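# Clear chess square E2, then shift D3 piece onto it

## Task

Lift the piece standing on square E2 off the board and set it down upright somewhere on the table; after that, carry the piece from D3 onto E2. Square names come from the labels along the board's edge. When finished, every square other than those two must hold exactly what it held originally, all pieces must stand upright, and each piece that was moved must sit entirely within its new square (the E2 piece off the board on the table, the former D3 piece inside E2).

## Robot and tools

ROBOT. Two arms, left_arm and right_arm, each on a mounting plate joined by a metal frame behind them; a 'too close' warning treats a plate plus its half of the frame as part of that arm. Calibrated base poses in the scene frame: left_arm (-0.030, +0.361, +0.130) m, quat_wxyz (+1.000, -0.007, +0.011, +0.007); right_arm (-0.002, -0.338, +0.130) m, quat_wxyz (+1.000, +0.007, +0.011, +0.012). Joint ranges (rad), base to gripper: waist -2.880 to 2.880, shoulder 0.000 to 3.142, elbow 0.000 to 3.019 (straight at 2.964), wrist pitch -1.693 to 1.571, wrist yaw -1.571 to 1.571, wrist roll -2.094 to 2.094.

FRAME. Scene frame: origin at table-top height halfway between the nominal bases, +x out over the table, +z up, left_arm on the +y side (arm names do not match image left/right). Reported end_effector_position (m) and end_effector_quat_wxyz use this frame; the position is the point between the finger pads, roughly 1 cm short of the fingertips, and may be off by a few cm, more when reaching far. Fingers point along the gripper's +z and part along its y.

THE 14-NUMBER ROW (used by both execute_actions and move). Numbers in [-1, 1]: left_arm dx, dy, dz, rx, ry, rz, opening, then right_arm in the same seven slots. Always all 14, even if one arm is idle. dx..rz are an offset, along scene axes, from that arm's Hand target as it stood when the action or move began (not from the previous row); 1.0 equals 0.6 m or 180 degrees; rx, ry, rz form a single rotation vector, turning about the Hand target's position. A translation longer than 1.0 may be scaled down along its direction. Opening is absolute: +1 fully open (0.094 m), -1 closed. Sending 0 for a pose slot re-requests the current Hand target; an opening of 0 is a real command (half open), so resend the present opening to leave fingers alone. Orientation commands are clipped to within 40 degrees of the measured orientation each step.

execute_actions(actions, cameras). actions: list of actions; each action is a table of up to 15 rows, one row per 1/30 s step, the last row held for the rest of its 15 steps. Empty list just returns state and images. cameras: names to include; omitted/null/["all"] gives all, [] none; a wrong name invalidates the call.

move(target, speed, blend, opening_speed, blocking, cameras). target: one 14-number row or a list of up to 15 rows, each an offset from the same starting Hand targets. speed: m/s per path, 0.002 to 4.3, default 0.25 (turn rate up to twice that in rad/s), one value or one per target. blend: corner rounding in m for lists, default 0. opening_speed: rate of opening change on the -1..+1 scale per second, at least 0.2; use a low value to close gently. blocking=false returns after about 0.5 s while the move continues. Paths are straight, end together, take at least 0.5 s and are cut at 10 s. They ignore obstacles and the other arm; faster moves overshoot and hit harder. Avoid paths passing near an arm's own base (shoulder posture may flip); go around. The result adds a 'move:' line giving the ending (done, off_target, moving, held, fault) and limits (paced = pose clipped, held = steps withheld). An unnamed arm is done: resting within 10 mm and 2 degrees. Neither done nor off_target tells you about contact.

wait(seconds 0 to 10, cameras): lets time pass holding commands; returns early if a running move ends. stop(cameras): brakes a running move. zoom_image(camera, region): camera one of cam_high, cam_low, cam_left_wrist, cam_right_wrist; region [x0, y0, x1, y1] pixels, max 504 by 504, of that camera's latest image (all are 896x504). finished_scene(scene=1): ends irreversibly; the goal must hold with the robot idle.

RESULT LINES. Hand target is the last commanded pose after clipping; the next offsets start there. The gripper often rests a centimetre or more short because of friction and weight; waiting won't fix it, so resend or add the missing offset. Tool commands shows current gripper commands. grip_measured is finger opening on the command scale (free reading up to about 2.5 mm too wide; on a squeezed hard part roughly 3 mm narrower); the last Joint positions entry is opening in m. It tracks the command until force limit, so it won't reveal first touch. grip_effort_nm is motor effort, negative closing, with offset; not pad force. Joint velocities 'within noise' means at rest. Joint torques include gravity and offsets; entries 3 and 4 wrap at ±28 N m. To release, command an opening well above grip_measured.

AVOID. Dropping pieces, releasing moving pieces, knocking pieces over or onto other squares, fast impacts and strong pressing; leaving anything off the table. Contact or squeezing between the two arms (including closing on the other gripper's fingers) can fail the scene; the clearance check does not guard gripper-to-gripper contact. A stopped arm keeps pushing until retargeted; to relieve a push, command a target back past the gripper. Motor heat from holding loads, stretched arms or pushing toward unreachable poses: MOTOR HOT appears near 85 °C, and at 100 °C that arm goes limp for 30 to 60 s or more (OVER-TEMPERATURE FAULT), possibly without warning.

Each tool is called after ">>>" as name(argument=value, ...) on one line, values as JSON.

## Session

>>> execute_actions(actions=[])

Scene clock: 0.00 s.
left_arm: end_effector_position=(+0.4805, +0.0078, +0.1215) grip_measured=+1.000 grip_effort_nm=n/a end_effector_quat_wxyz=(+0.040, +0.028, +0.999, +0.011) | right_arm: end_effector_position=(+0.6324, -0.1936, +0.1017) grip_measured=+1.000 grip_effort_nm=n/a end_effector_quat_wxyz=(+0.236, -0.395, +0.886, +0.054)
Joint positions: left_arm=[-0.642 2.094 1.596 -1.01 -0.088 -0.57 0.094] | right_arm=[0.148 2.018 1.333 -0.426 -0.201 -0.627 0.094]
Joint velocities: within noise
Joint torques (N m): no reading
Heat: left arm: hottest shoulder 32 °C; right arm: hottest wrist yaw 35 °C.
Hand target: left_arm +0.4849, +0.0048, +0.1191; +0.042, +0.027, +0.999, +0.010 | right_arm +0.6458, -0.1914, +0.1178; +0.254, -0.395, +0.881, +0.050
Tool commands: left_gripper/opening=+1.0 right_gripper/opening=+1.0

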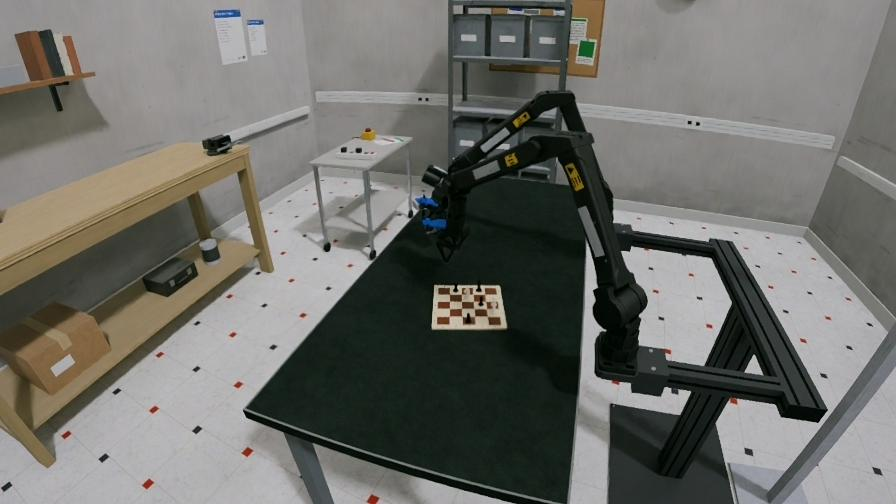

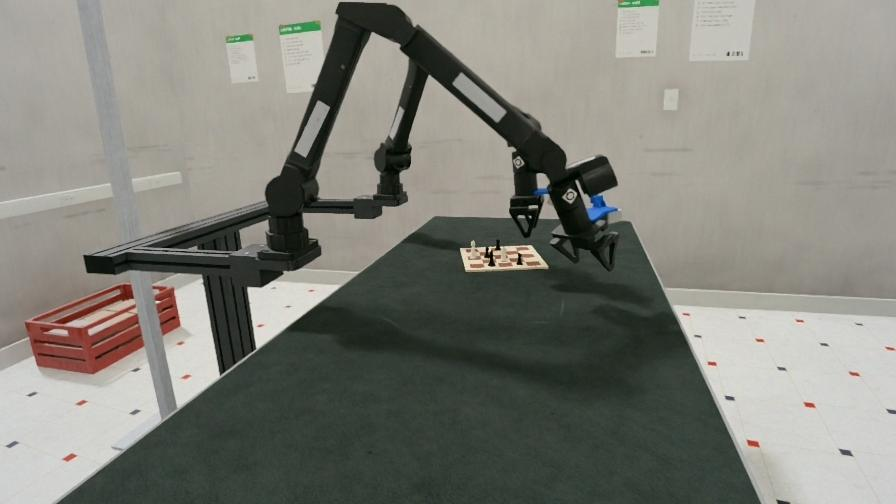

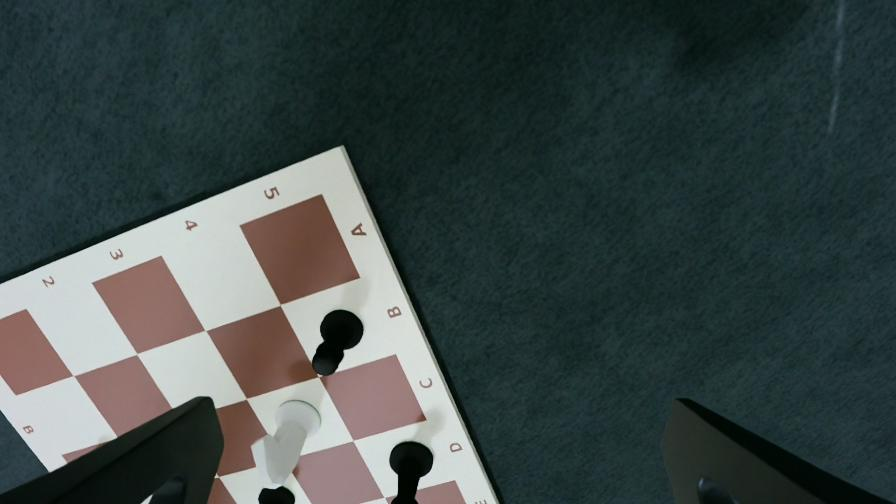

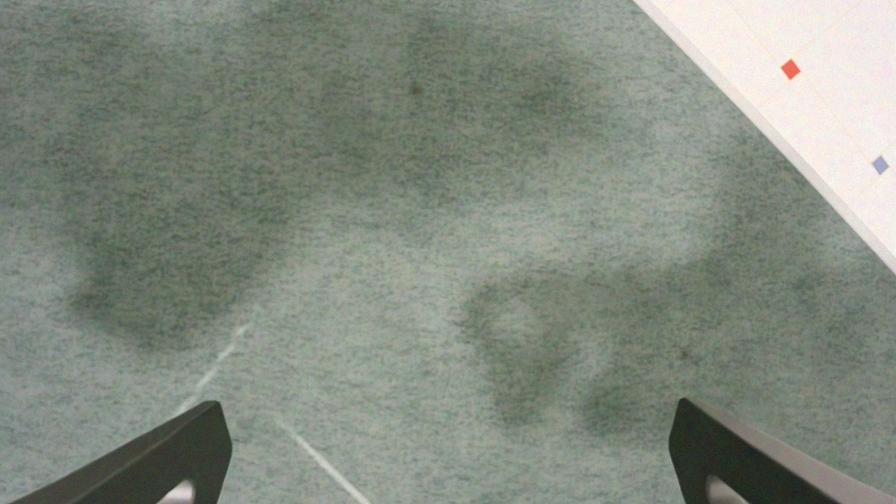

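>>> zoom_image(camera="cam_high", region=[410, 265, 530, 345])

>>> zoom_image(camera="cam_low", region=[440, 225, 570, 285])

>>> zoom_image(camera="cam_left_wrist", region=[0, 140, 504, 504])

Scaled by 4.200 from the camera's 896x504 image, which has a finer 1280x720 frame.

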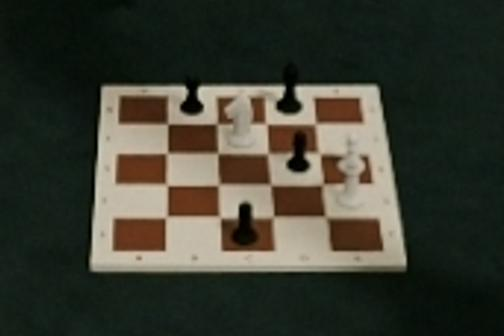

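Scaled by 3.877 from the camera's 896x504 image, which has a finer 1280x720 frame.

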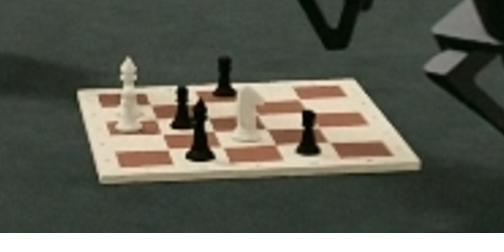

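Scaled by 1.000.

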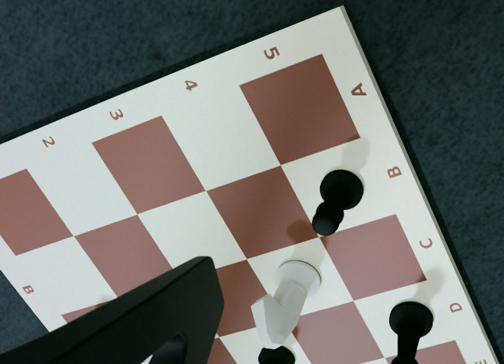

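>>> move(target=[-0.0415, 0.2287, 0.235, -0.0064, 0.0267, 0.0172, 1.0, -0.443, -0.181, 0.137, 0, 0, 0, 1.0], speed=0.2, cameras=["cam_high", "cam_left_wrist"])

Scene clock: 102.17 s.
left_arm: end_effector_position=(+0.4658, +0.1381, +0.2643) grip_measured=+1.000 grip_effort_nm=-0.002 end_effector_quat_wxyz=(+0.011, -0.005, +1.000, -0.004) | right_arm: end_effector_position=(+0.3769, -0.2954, +0.1955) grip_measured=+1.000 grip_effort_nm=-0.002 end_effector_quat_wxyz=(+0.250, -0.396, +0.882, +0.053)
Joint positions: left_arm=[-0.448 1.773 1.507 -1.268 -0.025 -0.444 0.094] | right_arm=[-0.036 1.24 0.619 -0.503 -0.289 -0.798 0.094]
Joint velocities: within noise
Joint torques (N m): left_arm=[-1.44 -14.86 8.8 -0.4 -0.03 0.08] | right_arm=[-1.14 -7.36 9.14 1.17 -0.33 -0.11]
Heat: left arm: hottest shoulder 39 °C; right arm: hottest shoulder 43 °C.
Hand target: left_arm +0.4599, +0.1422, +0.2599; +0.000, +0.000, +1.000, +0.000 | right_arm +0.3801, -0.3000, +0.2001; +0.254, -0.395, +0.881, +0.050
Off the commanded pose: left_arm 0.008 m, 1 deg | right_arm 0.007 m, 1 deg.
move: done
Images, in order (width x height): cam_high 896x504, cam_left_wrist 896x504.

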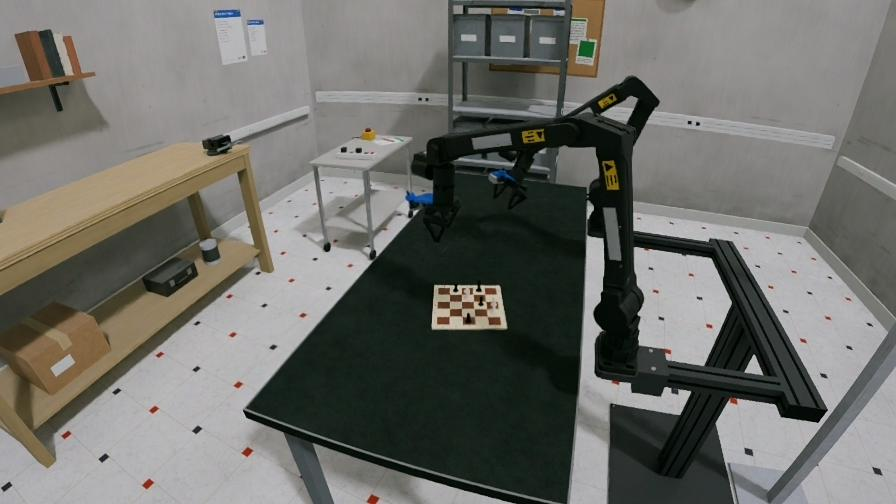

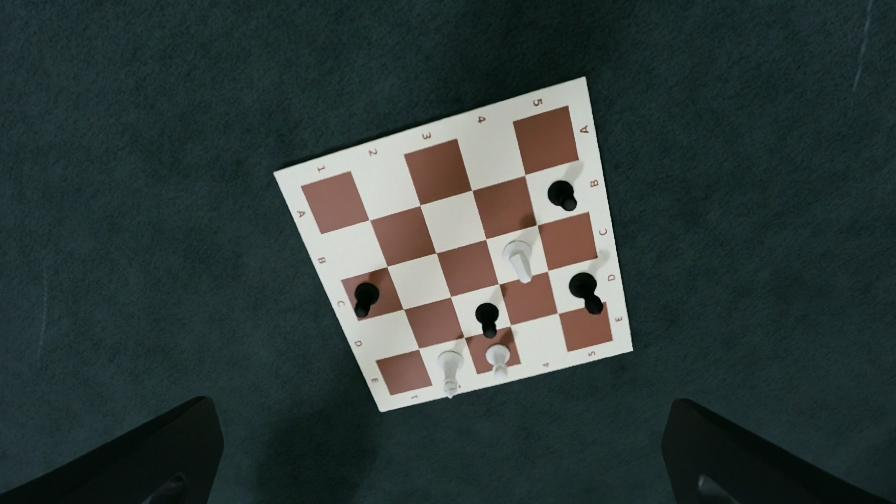

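>>> zoom_image(camera="cam_left_wrist", region=[330, 240, 660, 426])

>>> zoom_image(camera="cam_left_wrist", region=[260, 60, 660, 285])

>>> zoom_image(camera="cam_high", region=[420, 275, 520, 340])

Scaled by 1.527 from the camera's 896x504 image, which has a finer 1280x720 frame.

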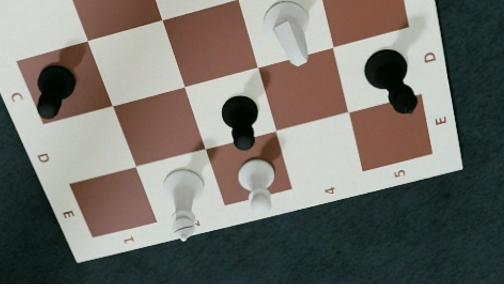

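Scaled by 1.260 from the camera's 896x504 image, which has a finer 1280x720 frame.

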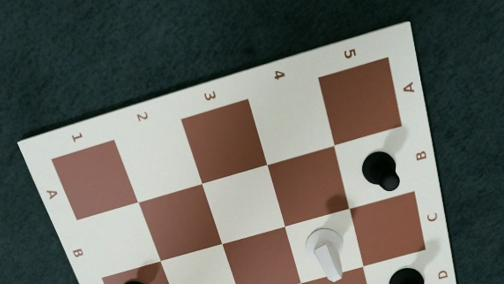

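Scaled by 5.040 from the camera's 896x504 image, which has a finer 1280x720 frame.

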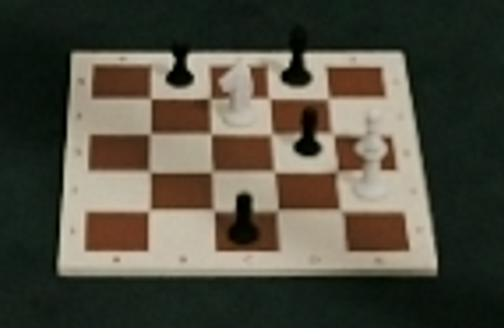

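>>> zoom_image(camera="cam_high", region=[390, 130, 550, 260])

Scaled by 3.150 from the camera's 896x504 image, which has a finer 1280x720 frame.

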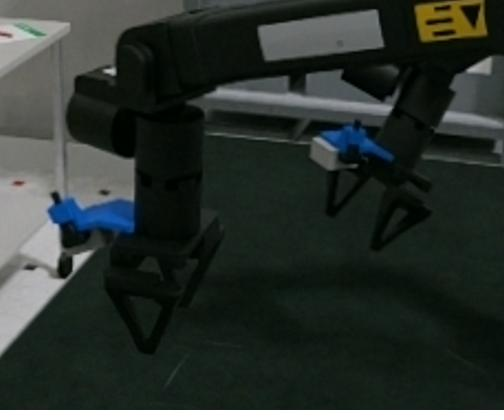

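>>> zoom_image(camera="cam_left_wrist", region=[0, 360, 896, 504])

Region (0, 360, 896, 504) is 896x144 pixels. A region can be at most 504 by 504 pixels.

>>> zoom_image(camera="cam_left_wrist", region=[0, 364, 252, 504])

>>> zoom_image(camera="cam_left_wrist", region=[644, 364, 896, 504])

Scaled by 2.000 from the camera's 896x504 image, which has a finer 1280x720 frame.

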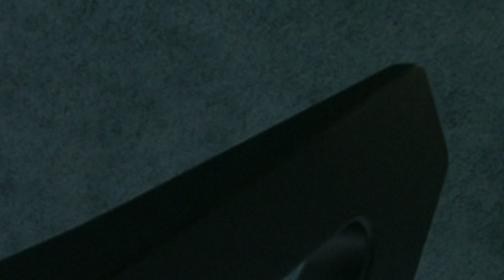

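Scaled by 2.000 from the camera's 896x504 image, which has a finer 1280x720 frame.

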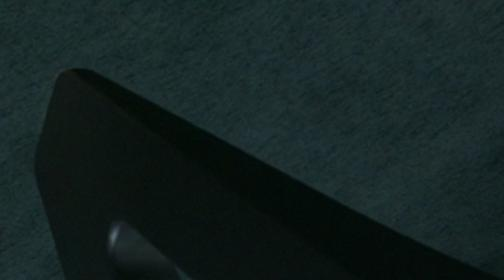

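>>> zoom_image(camera="cam_left_wrist", region=[410, 330, 550, 414])

>>> zoom_image(camera="cam_high", region=[460, 280, 520, 320])

Scaled by 3.600 from the camera's 896x504 image, which has a finer 1280x720 frame.

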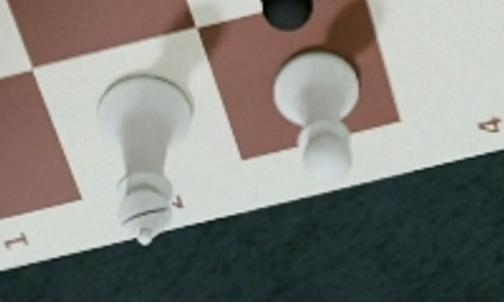

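Scaled by 8.400 from the camera's 896x504 image, which has a finer 1280x720 frame.

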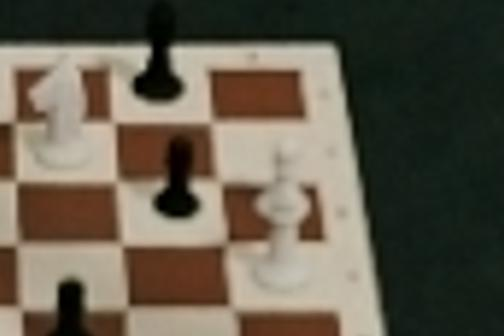

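>>> move(target=[-0.2548, -0.012, -0.2332, 0, 0, -0.1544, -0.15, 0, 0, 0, 0, 0, 0, 1.0], speed=0.2, cameras=["cam_low", "cam_high", "cam_left_wrist"])

Scene clock: 306.80 s.
left_arm: end_effector_position=(+0.3056, +0.1377, +0.1170) grip_measured=-0.148 grip_effort_nm=-0.125 end_effector_quat_wxyz=(-0.010, +0.233, +0.972, +0.004) | right_arm: end_effector_position=(+0.3769, -0.2954, +0.1955) grip_measured=+1.000 grip_effort_nm=-0.007 end_effector_quat_wxyz=(+0.250, -0.396, +0.882, +0.053)
Joint positions: left_arm=[-0.609 1.676 0.917 -0.822 -0.025 -0.126 0.04] | right_arm=[-0.036 1.24 0.619 -0.503 -0.289 -0.798 0.094]
Joint velocities: within noise
Joint torques (N m): left_arm=[-1.85 -11.52 7.02 0.58 -0.11 0.11] | right_arm=[-1.14 -7.36 9.14 1.17 -0.33 -0.11]
Heat: left arm: hottest shoulder 36 °C; right arm: hottest elbow 42 °C.
Hand target: left_arm +0.3072, +0.1348, +0.1201; +0.000, +0.240, +0.971, +0.000 | right_arm +0.3801, -0.3000, +0.2001; +0.254, -0.395, +0.881, +0.050
Off the commanded pose: left_arm 0.004 m, 1 deg | right_arm 0.007 m, 1 deg.
move: done
Images, in order (width x height): cam_high 896x504, cam_low 896x504, cam_left_wrist 896x504.

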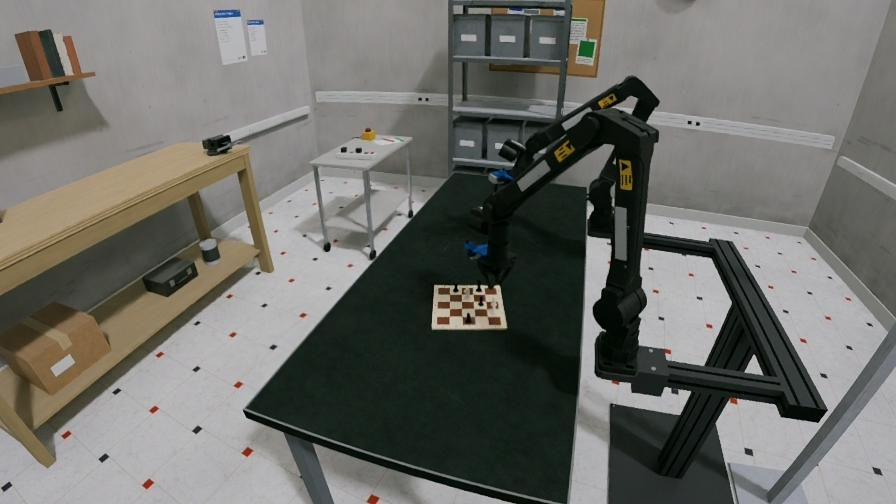

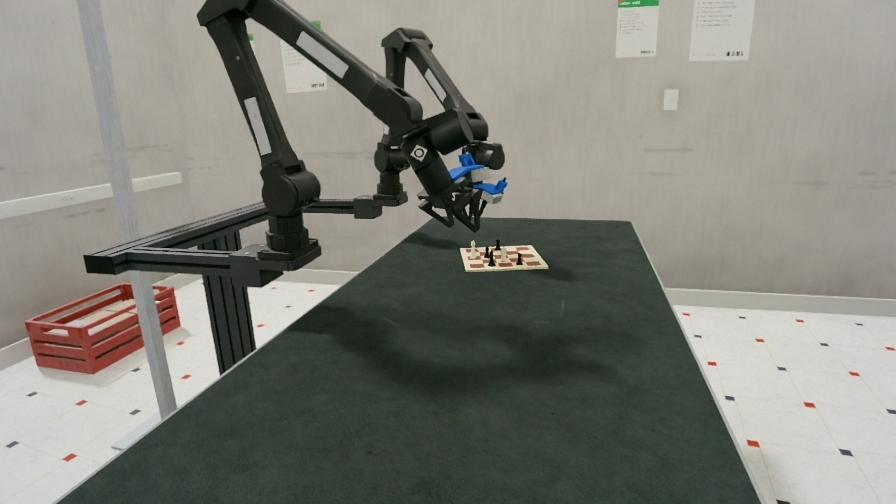

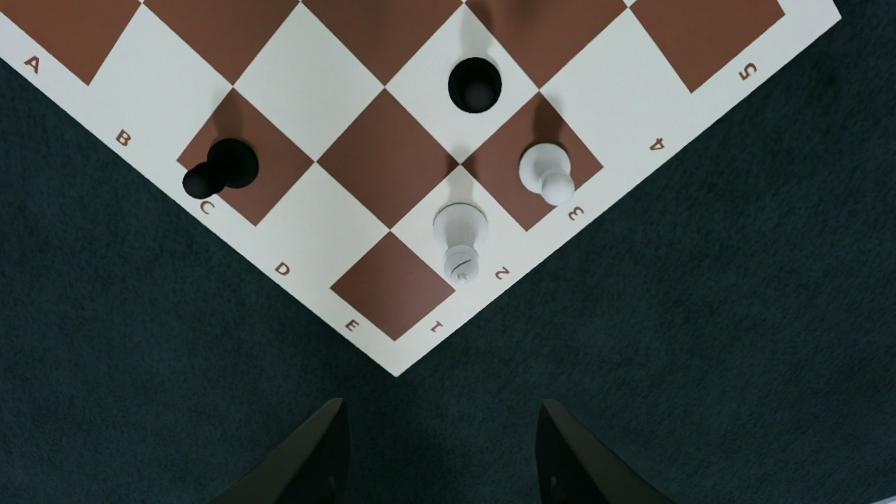

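>>> zoom_image(camera="cam_left_wrist", region=[300, 140, 480, 241])

>>> zoom_image(camera="cam_left_wrist", region=[320, 200, 500, 301])

>>> zoom_image(camera="cam_left_wrist", region=[450, 140, 630, 241])

>>> zoom_image(camera="cam_left_wrist", region=[340, 290, 520, 391])

>>> zoom_image(camera="cam_left_wrist", region=[160, 70, 340, 171])

>>> zoom_image(camera="cam_left_wrist", region=[640, 0, 850, 118])

Scaled by 2.800 from the camera's 896x504 image, which has a finer 1280x720 frame.

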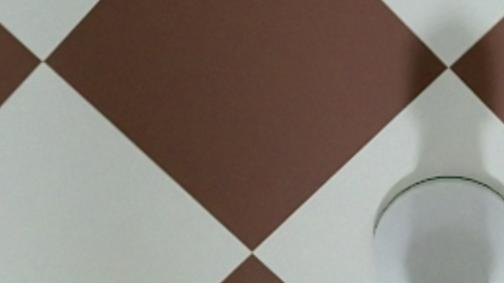

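Scaled by 2.800 from the camera's 896x504 image, which has a finer 1280x720 frame.

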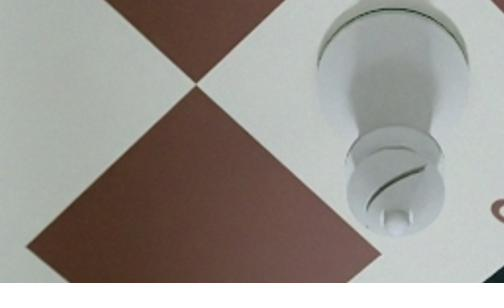

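Scaled by 2.800 from the camera's 896x504 image, which has a finer 1280x720 frame.

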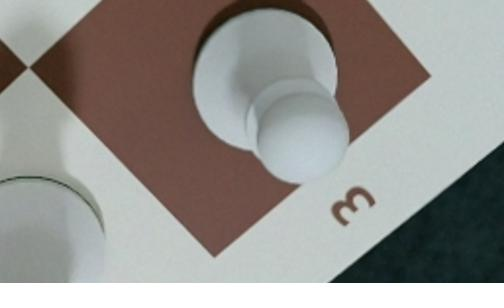

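Scaled by 2.800 from the camera's 896x504 image, which has a finer 1280x720 frame.

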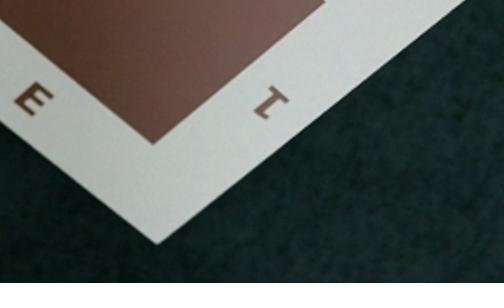

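Scaled by 2.800 from the camera's 896x504 image, which has a finer 1280x720 frame.

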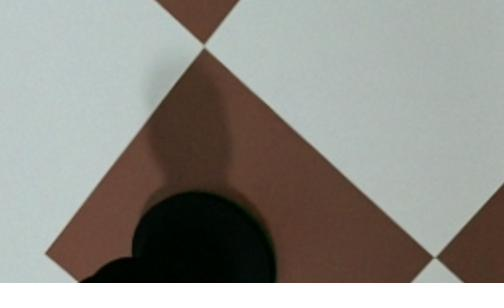

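Scaled by 2.400 from the camera's 896x504 image, which has a finer 1280x720 frame.

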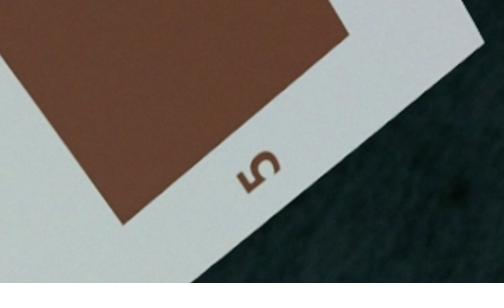

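>>> move(target=[0.0038, -0.0095, -0.0618, 0, 0, 0, -0.15, 0, 0, 0, 0, 0, 0, 1.0], speed=0.12, cameras=["cam_low", "cam_left_wrist"])

Scene clock: 409.60 s.
left_arm: end_effector_position=(+0.3147, +0.1308, +0.0928) grip_measured=-0.148 grip_effort_nm=-0.120 end_effector_quat_wxyz=(+0.006, +0.233, +0.973, -0.002) | right_arm: end_effector_position=(+0.3769, -0.2954, +0.1955) grip_measured=+1.000 grip_effort_nm=-0.007 end_effector_quat_wxyz=(+0.250, -0.397, +0.882, +0.053)
Joint positions: left_arm=[-0.609 1.733 0.909 -0.724 -0.025 -0.126 0.04] | right_arm=[-0.036 1.24 0.619 -0.503 -0.289 -0.799 0.094]
Joint velocities: within noise
Joint torques (N m): left_arm=[-2.37 -9.7 6.38 0.65 -0.1 0.04] | right_arm=[-1.14 -7.36 9.14 1.17 -0.33 -0.11]
Heat: left arm: hottest shoulder 36 °C; right arm: hottest elbow 42 °C.
Hand target: left_arm +0.3095, +0.1291, +0.0830; +0.000, +0.240, +0.971, +0.000 | right_arm +0.3801, -0.3000, +0.2001; +0.254, -0.395, +0.881, +0.050
Off the commanded pose: left_arm 0.011 m, 1 deg | right_arm 0.007 m, 1 deg.
move: off_target (left_arm)
Images, in order (width x height): cam_low 896x504, cam_left_wrist 896x504.

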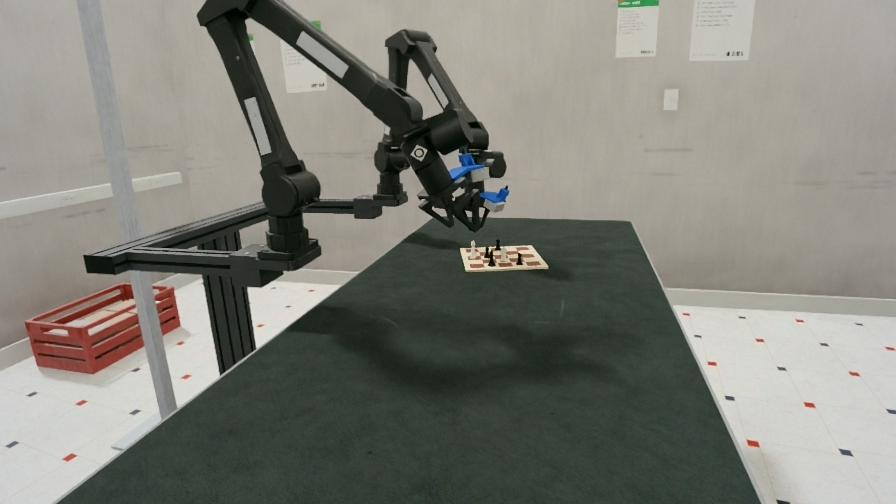

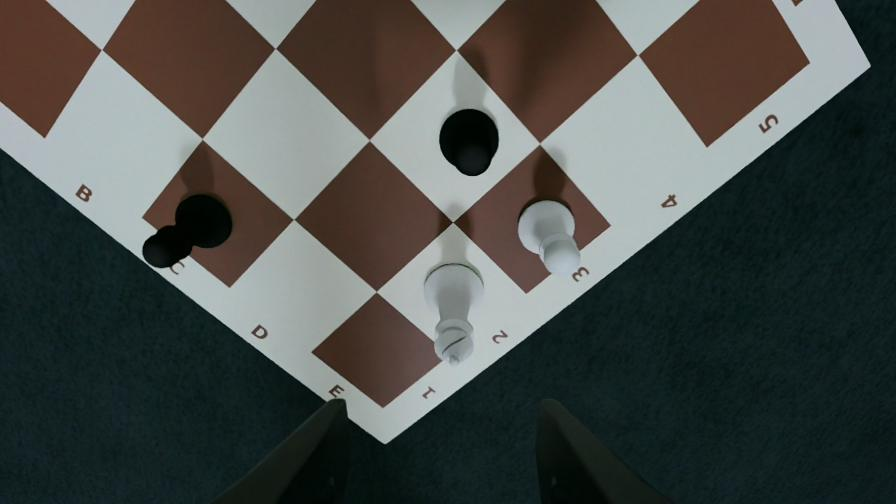

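>>> move(target=[-0.01, 0.0013, -0.055, 0, 0, 0, -0.15, 0, 0, 0, 0, 0, 0, 1.0], speed=0.12, cameras=["cam_low", "cam_left_wrist"])

Scene clock: 427.80 s.
left_arm: end_effector_position=(+0.3092, +0.1314, +0.0595) grip_measured=-0.148 grip_effort_nm=-0.120 end_effector_quat_wxyz=(+0.006, +0.235, +0.972, -0.002) | right_arm: end_effector_position=(+0.3769, -0.2954, +0.1955) grip_measured=+1.000 grip_effort_nm=0.002 end_effector_quat_wxyz=(+0.250, -0.397, +0.882, +0.053)
Joint positions: left_arm=[-0.614 1.801 0.879 -0.627 -0.025 -0.126 0.04] | right_arm=[-0.036 1.24 0.619 -0.503 -0.289 -0.799 0.094]
Joint velocities: within noise
Joint torques (N m): left_arm=[-2.37 -9.93 5.71 0.64 -0.1 -0.01] | right_arm=[-1.14 -7.36 9.14 1.18 -0.33 -0.11]
Heat: left arm: hottest shoulder 36 °C; right arm: hottest elbow 42 °C.
Hand target: left_arm +0.3034, +0.1299, +0.0500; +0.000, +0.241, +0.971, +0.000 | right_arm +0.3801, -0.3000, +0.2001; +0.254, -0.395, +0.881, +0.050
Off the commanded pose: left_arm 0.011 m, 1 deg | right_arm 0.007 m, 1 deg.
move: off_target (left_arm)
Images, in order (width x height): cam_low 896x504, cam_left_wrist 896x504.

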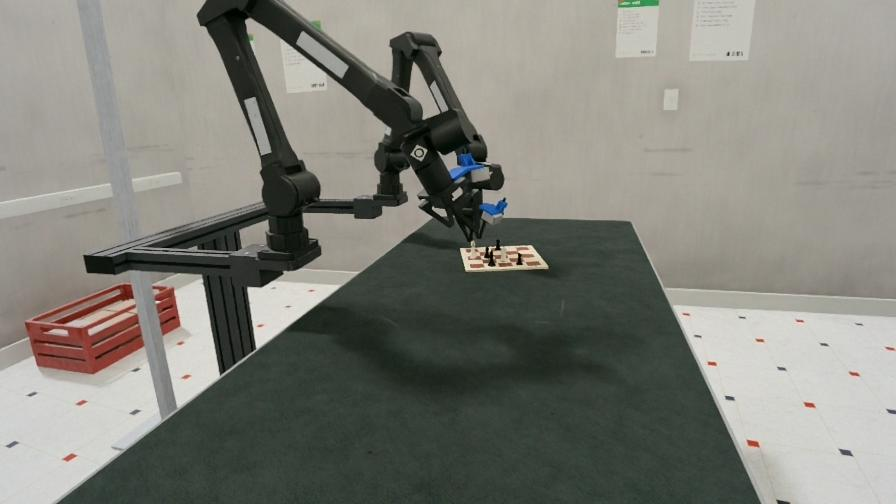

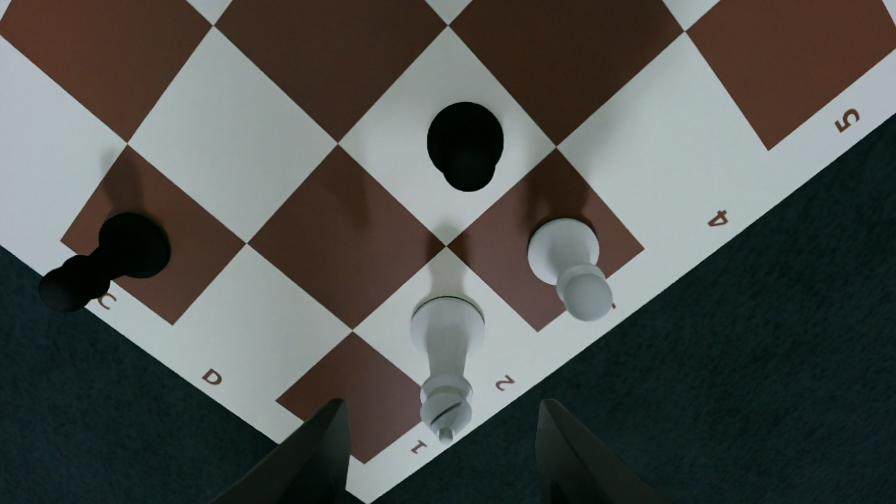

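>>> move(target=[0, 0, -0.0315, 0, 0, 0, -0.15, 0, 0, 0, 0, 0, 0, 1.0], speed=0.08, cameras=["cam_low", "cam_left_wrist"])

Scene clock: 444.00 s.
left_arm: end_effector_position=(+0.3119, +0.1290, +0.0431) grip_measured=-0.148 grip_effort_nm=-0.115 end_effector_quat_wxyz=(+0.010, +0.235, +0.972, -0.003) | right_arm: end_effector_position=(+0.3769, -0.2954, +0.1955) grip_measured=+1.000 grip_effort_nm=0.002 end_effector_quat_wxyz=(+0.250, -0.397, +0.882, +0.053)
Joint positions: left_arm=[-0.614 1.844 0.879 -0.576 -0.025 -0.126 0.04] | right_arm=[-0.036 1.24 0.619 -0.503 -0.289 -0.799 0.094]
Joint velocities: within noise
Joint torques (N m): left_arm=[-2.32 -9.82 5.03 0.68 -0.1 0.01] | right_arm=[-1.14 -7.3 9.14 1.17 -0.32 -0.11]
Heat: left arm: hottest shoulder 35 °C; right arm: hottest elbow 42 °C.
Hand target: left_arm +0.3034, +0.1299, +0.0310; +0.000, +0.241, +0.971, +0.000 | right_arm +0.3801, -0.3000, +0.2001; +0.254, -0.395, +0.881, +0.050
Off the commanded pose: left_arm 0.015 m, 1 deg | right_arm 0.007 m, 1 deg.
move: off_target (left_arm)
Images, in order (width x height): cam_low 896x504, cam_left_wrist 896x504.

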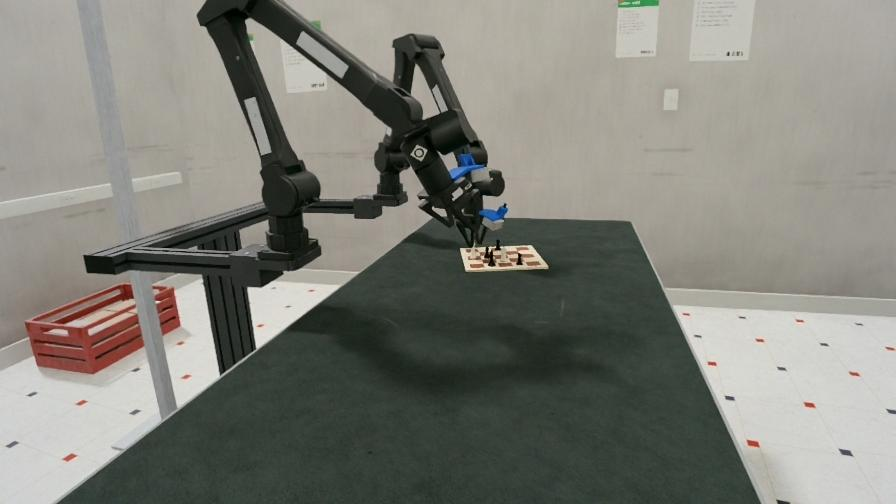

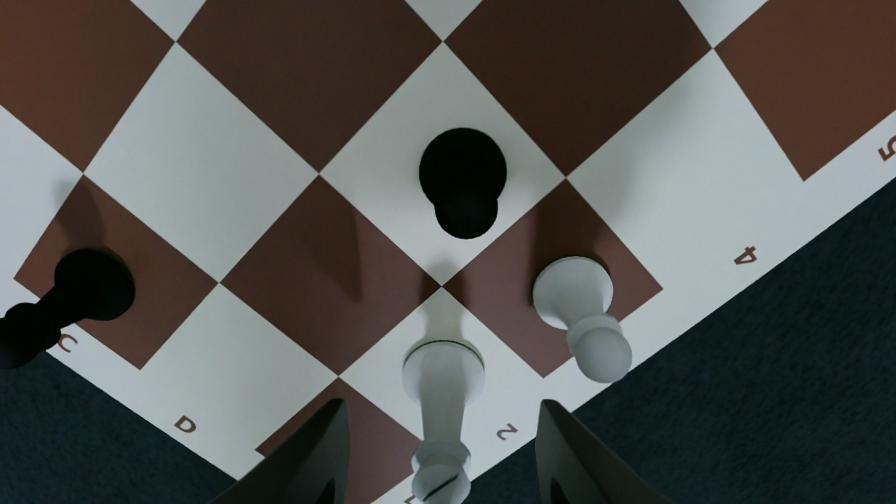

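>>> move(target=[-0.01, 0.005, 0.005, 0, 0, 0, -0.15, 0, 0, 0, 0, 0, 0, 1.0], speed=0.08, cameras=["cam_left_wrist"])

Scene clock: 463.03 s.
left_arm: end_effector_position=(+0.3023, +0.1349, +0.0387) grip_measured=-0.148 grip_effort_nm=-0.125 end_effector_quat_wxyz=(+0.001, +0.235, +0.972, +0.000) | right_arm: end_effector_position=(+0.3769, -0.2954, +0.1955) grip_measured=+1.000 grip_effort_nm=0.002 end_effector_quat_wxyz=(+0.250, -0.397, +0.882, +0.053)
Joint positions: left_arm=[-0.615 1.844 0.858 -0.574 -0.025 -0.126 0.04] | right_arm=[-0.036 1.24 0.619 -0.503 -0.289 -0.799 0.094]
Joint velocities: within noise
Joint torques (N m): left_arm=[-2.43 -10.93 4.96 0.64 -0.1 -0.02] | right_arm=[-1.2 -7.3 9.14 1.17 -0.32 -0.11]
Heat: left arm: hottest shoulder 35 °C; right arm: hottest elbow 42 °C.
Hand target: left_arm +0.2974, +0.1329, +0.0340; +0.000, +0.241, +0.971, +0.000 | right_arm +0.3801, -0.3000, +0.2001; +0.254, -0.395, +0.881, +0.050
Off the commanded pose: left_arm 0.007 m, 1 deg | right_arm 0.007 m, 1 deg.
move: done
Images, in order (width x height): cam_left_wrist 896x504.

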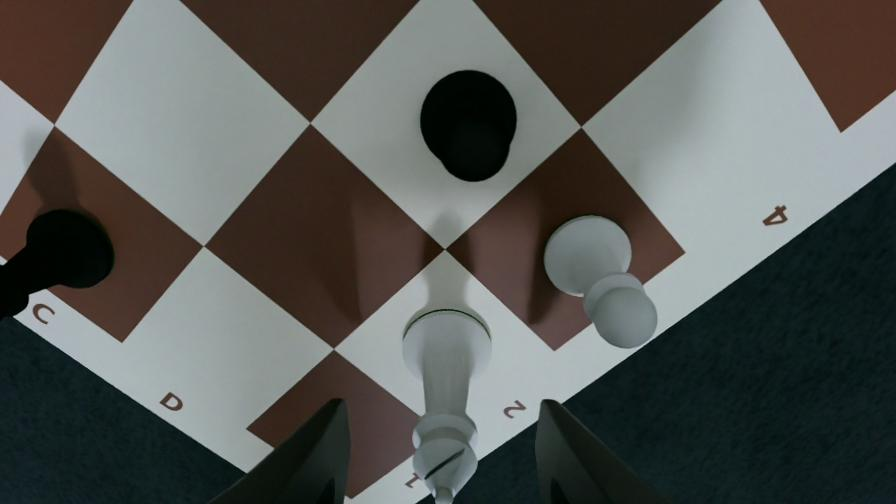

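>>> move(target=[0.0223, -0.006, 0.005, 0, 0, 0, -0.15, 0, 0, 0, 0, 0, 0, 1.0], speed=0.08, cameras=["cam_left_wrist"])

Scene clock: 496.87 s.
left_arm: end_effector_position=(+0.3023, +0.1349, +0.0387) grip_measured=-0.148 grip_effort_nm=-0.125 end_effector_quat_wxyz=(+0.001, +0.235, +0.972, +0.000) | right_arm: end_effector_position=(+0.3769, -0.2954, +0.1955) grip_measured=+1.000 grip_effort_nm=-0.002 end_effector_quat_wxyz=(+0.250, -0.397, +0.882, +0.053)
Joint positions: left_arm=[-0.615 1.844 0.858 -0.574 -0.025 -0.126 0.04] | right_arm=[-0.036 1.24 0.619 -0.503 -0.289 -0.799 0.094]
Joint velocities: within noise
Joint torques (N m): left_arm=[-1.55 -9.99 8.44 -0.39 -0.1 0.09] | right_arm=[-1.2 -7.36 9.14 1.17 -0.32 -0.11]
Heat: left arm: hottest shoulder 34 °C; right arm: hottest elbow 42 °C.
Hand target: left_arm +0.3107, +0.1294, +0.0370; +0.000, +0.241, +0.971, +0.000 | right_arm +0.3801, -0.3000, +0.2001; +0.254, -0.395, +0.881, +0.050
Off the commanded pose: left_arm 0.010 m, 1 deg | right_arm 0.007 m, 1 deg.
move: done
Images, in order (width x height): cam_left_wrist 896x504.

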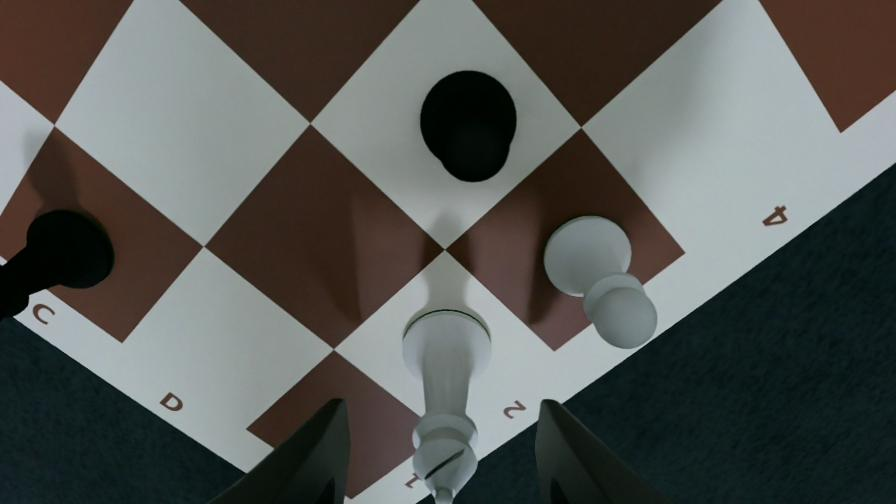

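>>> move(target=[0.0075, -0.0035, 0.002, 0, 0, 0, -0.15, 0, 0, 0, 0, 0, 0, 1.0], speed=0.08, cameras=["cam_left_wrist"])

Scene clock: 505.83 s.
left_arm: end_effector_position=(+0.3087, +0.1306, +0.0423) grip_measured=-0.148 grip_effort_nm=-0.115 end_effector_quat_wxyz=(+0.005, +0.236, +0.972, -0.002) | right_arm: end_effector_position=(+0.3769, -0.2954, +0.1955) grip_measured=+1.000 grip_effort_nm=0.007 end_effector_quat_wxyz=(+0.250, -0.397, +0.882, +0.053)
Joint positions: left_arm=[-0.615 1.844 0.876 -0.582 -0.025 -0.126 0.04] | right_arm=[-0.036 1.24 0.619 -0.503 -0.289 -0.799 0.094]
Joint velocities: within noise
Joint torques (N m): left_arm=[-1.38 -9.7 8.4 -0.44 -0.1 0.11] | right_arm=[-1.14 -7.36 9.14 1.17 -0.33 -0.11]
Heat: left arm: hottest shoulder 34 °C; right arm: hottest elbow 42 °C.
Hand target: left_arm +0.3153, +0.1272, +0.0382; +0.000, +0.240, +0.971, +0.000 | right_arm +0.3801, -0.3000, +0.2001; +0.254, -0.395, +0.881, +0.050
Off the commanded pose: left_arm 0.008 m, 1 deg | right_arm 0.007 m, 1 deg.
move: done
Images, in order (width x height): cam_left_wrist 896x504.

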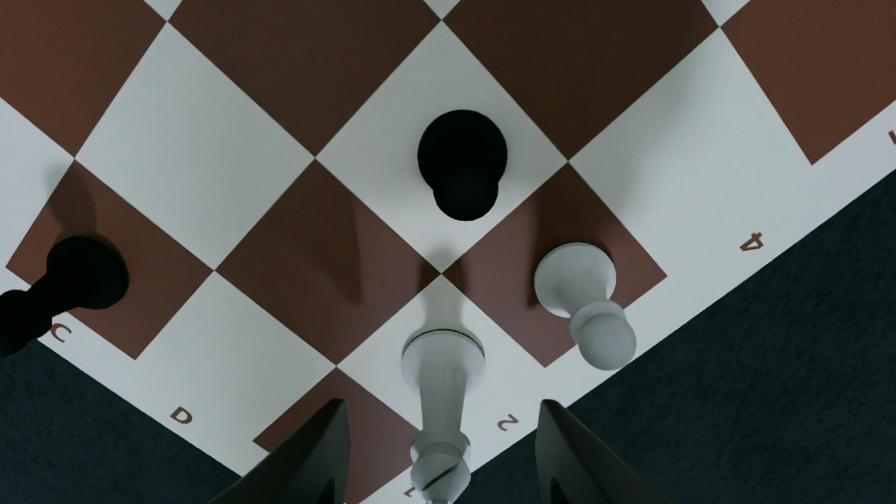

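>>> move(target=[0, 0, 0, 0, 0, 0, -0.86, 0, 0, 0, 0, 0, 0, 1.0], speed=0.1, opening_speed=0.4, cameras=["cam_left_wrist"])

Scene clock: 522.47 s.
left_arm: end_effector_position=(+0.3086, +0.1307, +0.0423) grip_measured=-0.780 grip_effort_nm=-1.013 end_effector_quat_wxyz=(+0.005, +0.236, +0.972, -0.002) | right_arm: end_effector_position=(+0.3769, -0.2954, +0.1955) grip_measured=+1.000 grip_effort_nm=-0.002 end_effector_quat_wxyz=(+0.250, -0.397, +0.882, +0.053)
Joint positions: left_arm=[-0.615 1.844 0.876 -0.583 -0.025 -0.125 0.01] | right_arm=[-0.036 1.24 0.619 -0.503 -0.289 -0.799 0.094]
Joint velocities: within noise
Joint torques (N m): left_arm=[-1.44 -9.76 8.4 -0.42 -0.1 0.1] | right_arm=[-1.2 -7.3 9.13 1.17 -0.33 -0.11]
Heat: left arm: hottest shoulder 34 °C; right arm: hottest elbow 42 °C.
Hand target: left_arm +0.3153, +0.1273, +0.0382; +0.000, +0.240, +0.971, +0.000 | right_arm +0.3801, -0.3000, +0.2001; +0.254, -0.395, +0.881, +0.050
Off the commanded pose: left_arm 0.009 m, 1 deg | right_arm 0.007 m, 1 deg.
move: done
Images, in order (width x height): cam_left_wrist 896x504.

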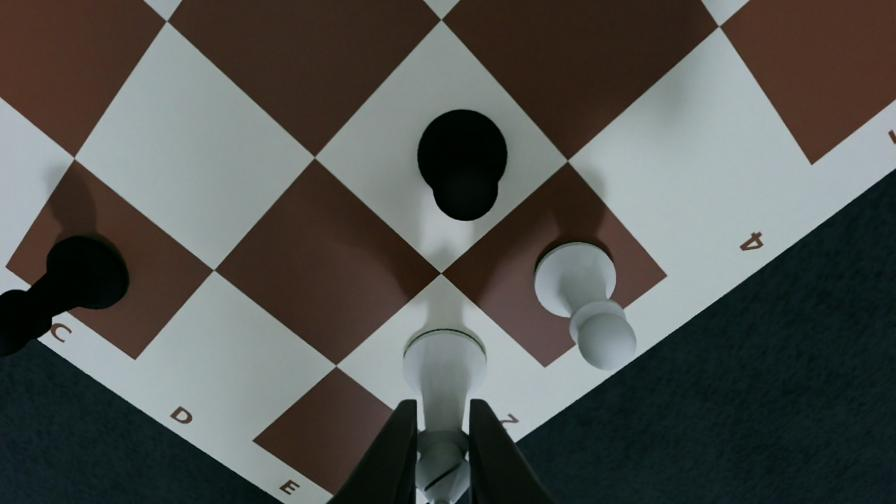

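>>> move(target=[[0, 0, 0.075, 0, 0, 0, -0.86, 0, 0, 0, 0, 0, 0, 1.0], [-0.1322, -0.0322, 0.07, 0, 0, 0, -0.86, 0, 0, 0, 0, 0, 0, 1.0]], speed=0.12, blend=[0.01, 0], cameras=["cam_low", "cam_left_wrist"])

Scene clock: 560.70 s.
left_arm: end_effector_position=(+0.2355, +0.1094, +0.0782) grip_measured=-0.781 grip_effort_nm=-1.038 end_effector_quat_wxyz=(-0.008, +0.246, +0.969, +0.004) | right_arm: end_effector_position=(+0.3769, -0.2954, +0.1955) grip_measured=+1.000 grip_effort_nm=-0.002 end_effector_quat_wxyz=(+0.250, -0.397, +0.882, +0.053)
Joint positions: left_arm=[-0.778 1.693 0.781 -0.671 -0.025 -0.269 0.01] | right_arm=[-0.036 1.24 0.619 -0.503 -0.289 -0.799 0.094]
Joint velocities: within noise
Joint torques (N m): left_arm=[-1.79 -10.58 5.68 0.58 -0.14 -0.16] | right_arm=[-1.14 -7.3 9.14 1.18 -0.32 -0.11]
Heat: left arm: hottest shoulder 34 °C; right arm: hottest elbow 42 °C.
Hand target: left_arm +0.2360, +0.1079, +0.0802; +0.000, +0.241, +0.971, +0.000 | right_arm +0.3801, -0.3000, +0.2001; +0.254, -0.395, +0.881, +0.050
Off the commanded pose: left_arm 0.003 m, 1 deg | right_arm 0.007 m, 1 deg.
move: done
Images, in order (width x height): cam_low 896x504, cam_left_wrist 896x504.

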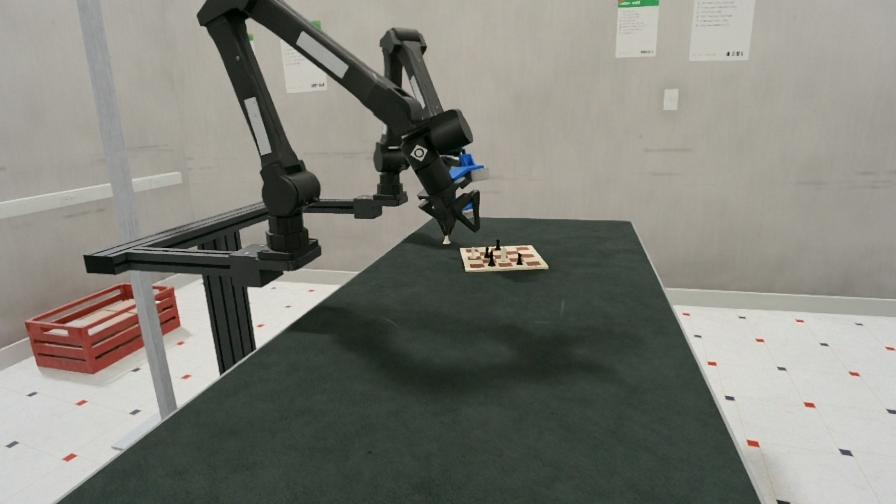

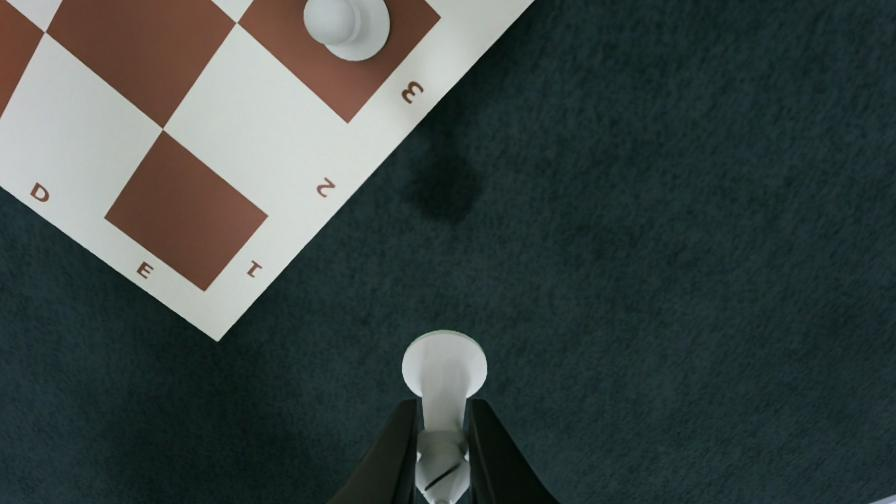

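>>> move(target=[0, 0, -0.0903, 0, 0, 0, -0.86, 0, 0, 0, 0, 0, 0, 1.0], speed=0.05, cameras=["cam_low", "cam_left_wrist"])

Scene clock: 573.93 s.
left_arm: end_effector_position=(+0.2403, +0.1033, +0.0362) grip_measured=-0.781 grip_effort_nm=-1.033 end_effector_quat_wxyz=(+0.007, +0.245, +0.969, -0.005) | right_arm: end_effector_position=(+0.3769, -0.2954, +0.1955) grip_measured=+1.000 grip_effort_nm=-0.002 end_effector_quat_wxyz=(+0.250, -0.397, +0.882, +0.053)
Joint positions: left_arm=[-0.778 1.803 0.764 -0.509 -0.025 -0.269 0.01] | right_arm=[-0.036 1.24 0.619 -0.503 -0.289 -0.799 0.094]
Joint velocities: within noise
Joint torques (N m): left_arm=[-1.61 -8.76 4.63 0.58 -0.15 -0.11] | right_arm=[-1.2 -7.36 9.14 1.17 -0.33 -0.11]
Heat: left arm: hottest shoulder 35 °C; right arm: hottest elbow 42 °C.
Hand target: left_arm +0.2360, +0.1079, +0.0261; +0.000, +0.240, +0.971, +0.000 | right_arm +0.3801, -0.3000, +0.2001; +0.254, -0.395, +0.881, +0.050
Off the commanded pose: left_arm 0.012 m, 1 deg | right_arm 0.007 m, 1 deg.
move: off_target (left_arm)
Images, in order (width x height): cam_low 896x504, cam_left_wrist 896x504.

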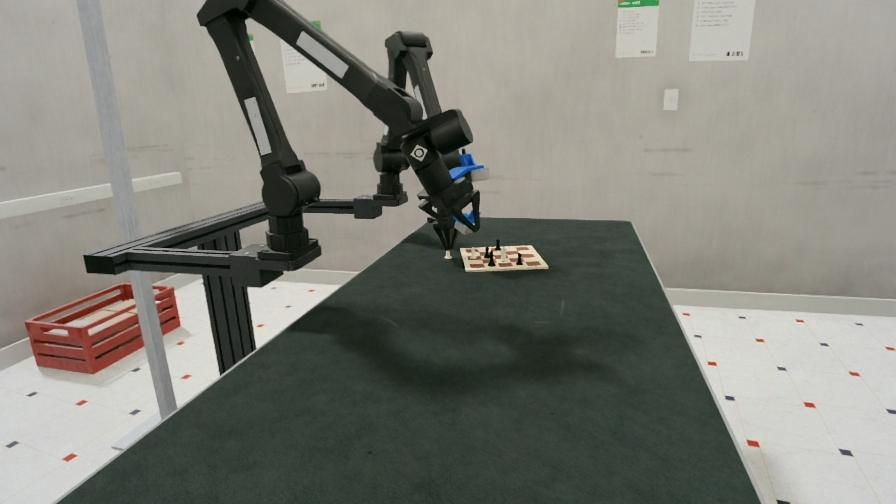

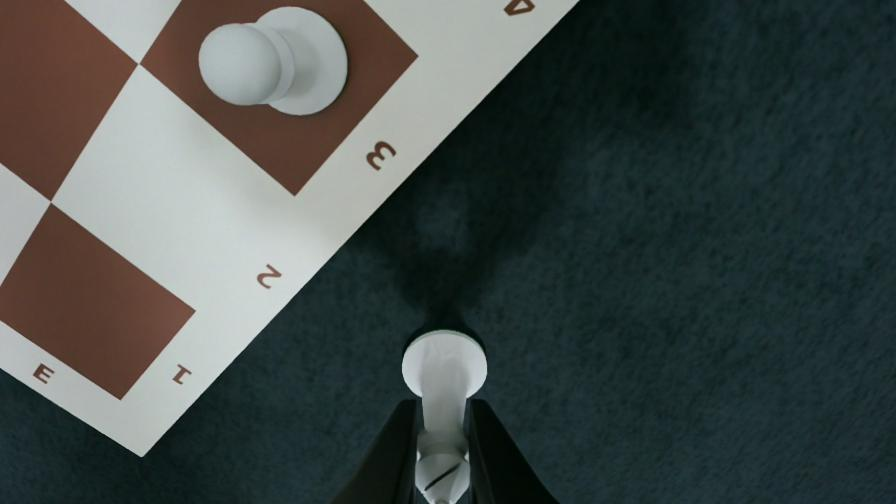

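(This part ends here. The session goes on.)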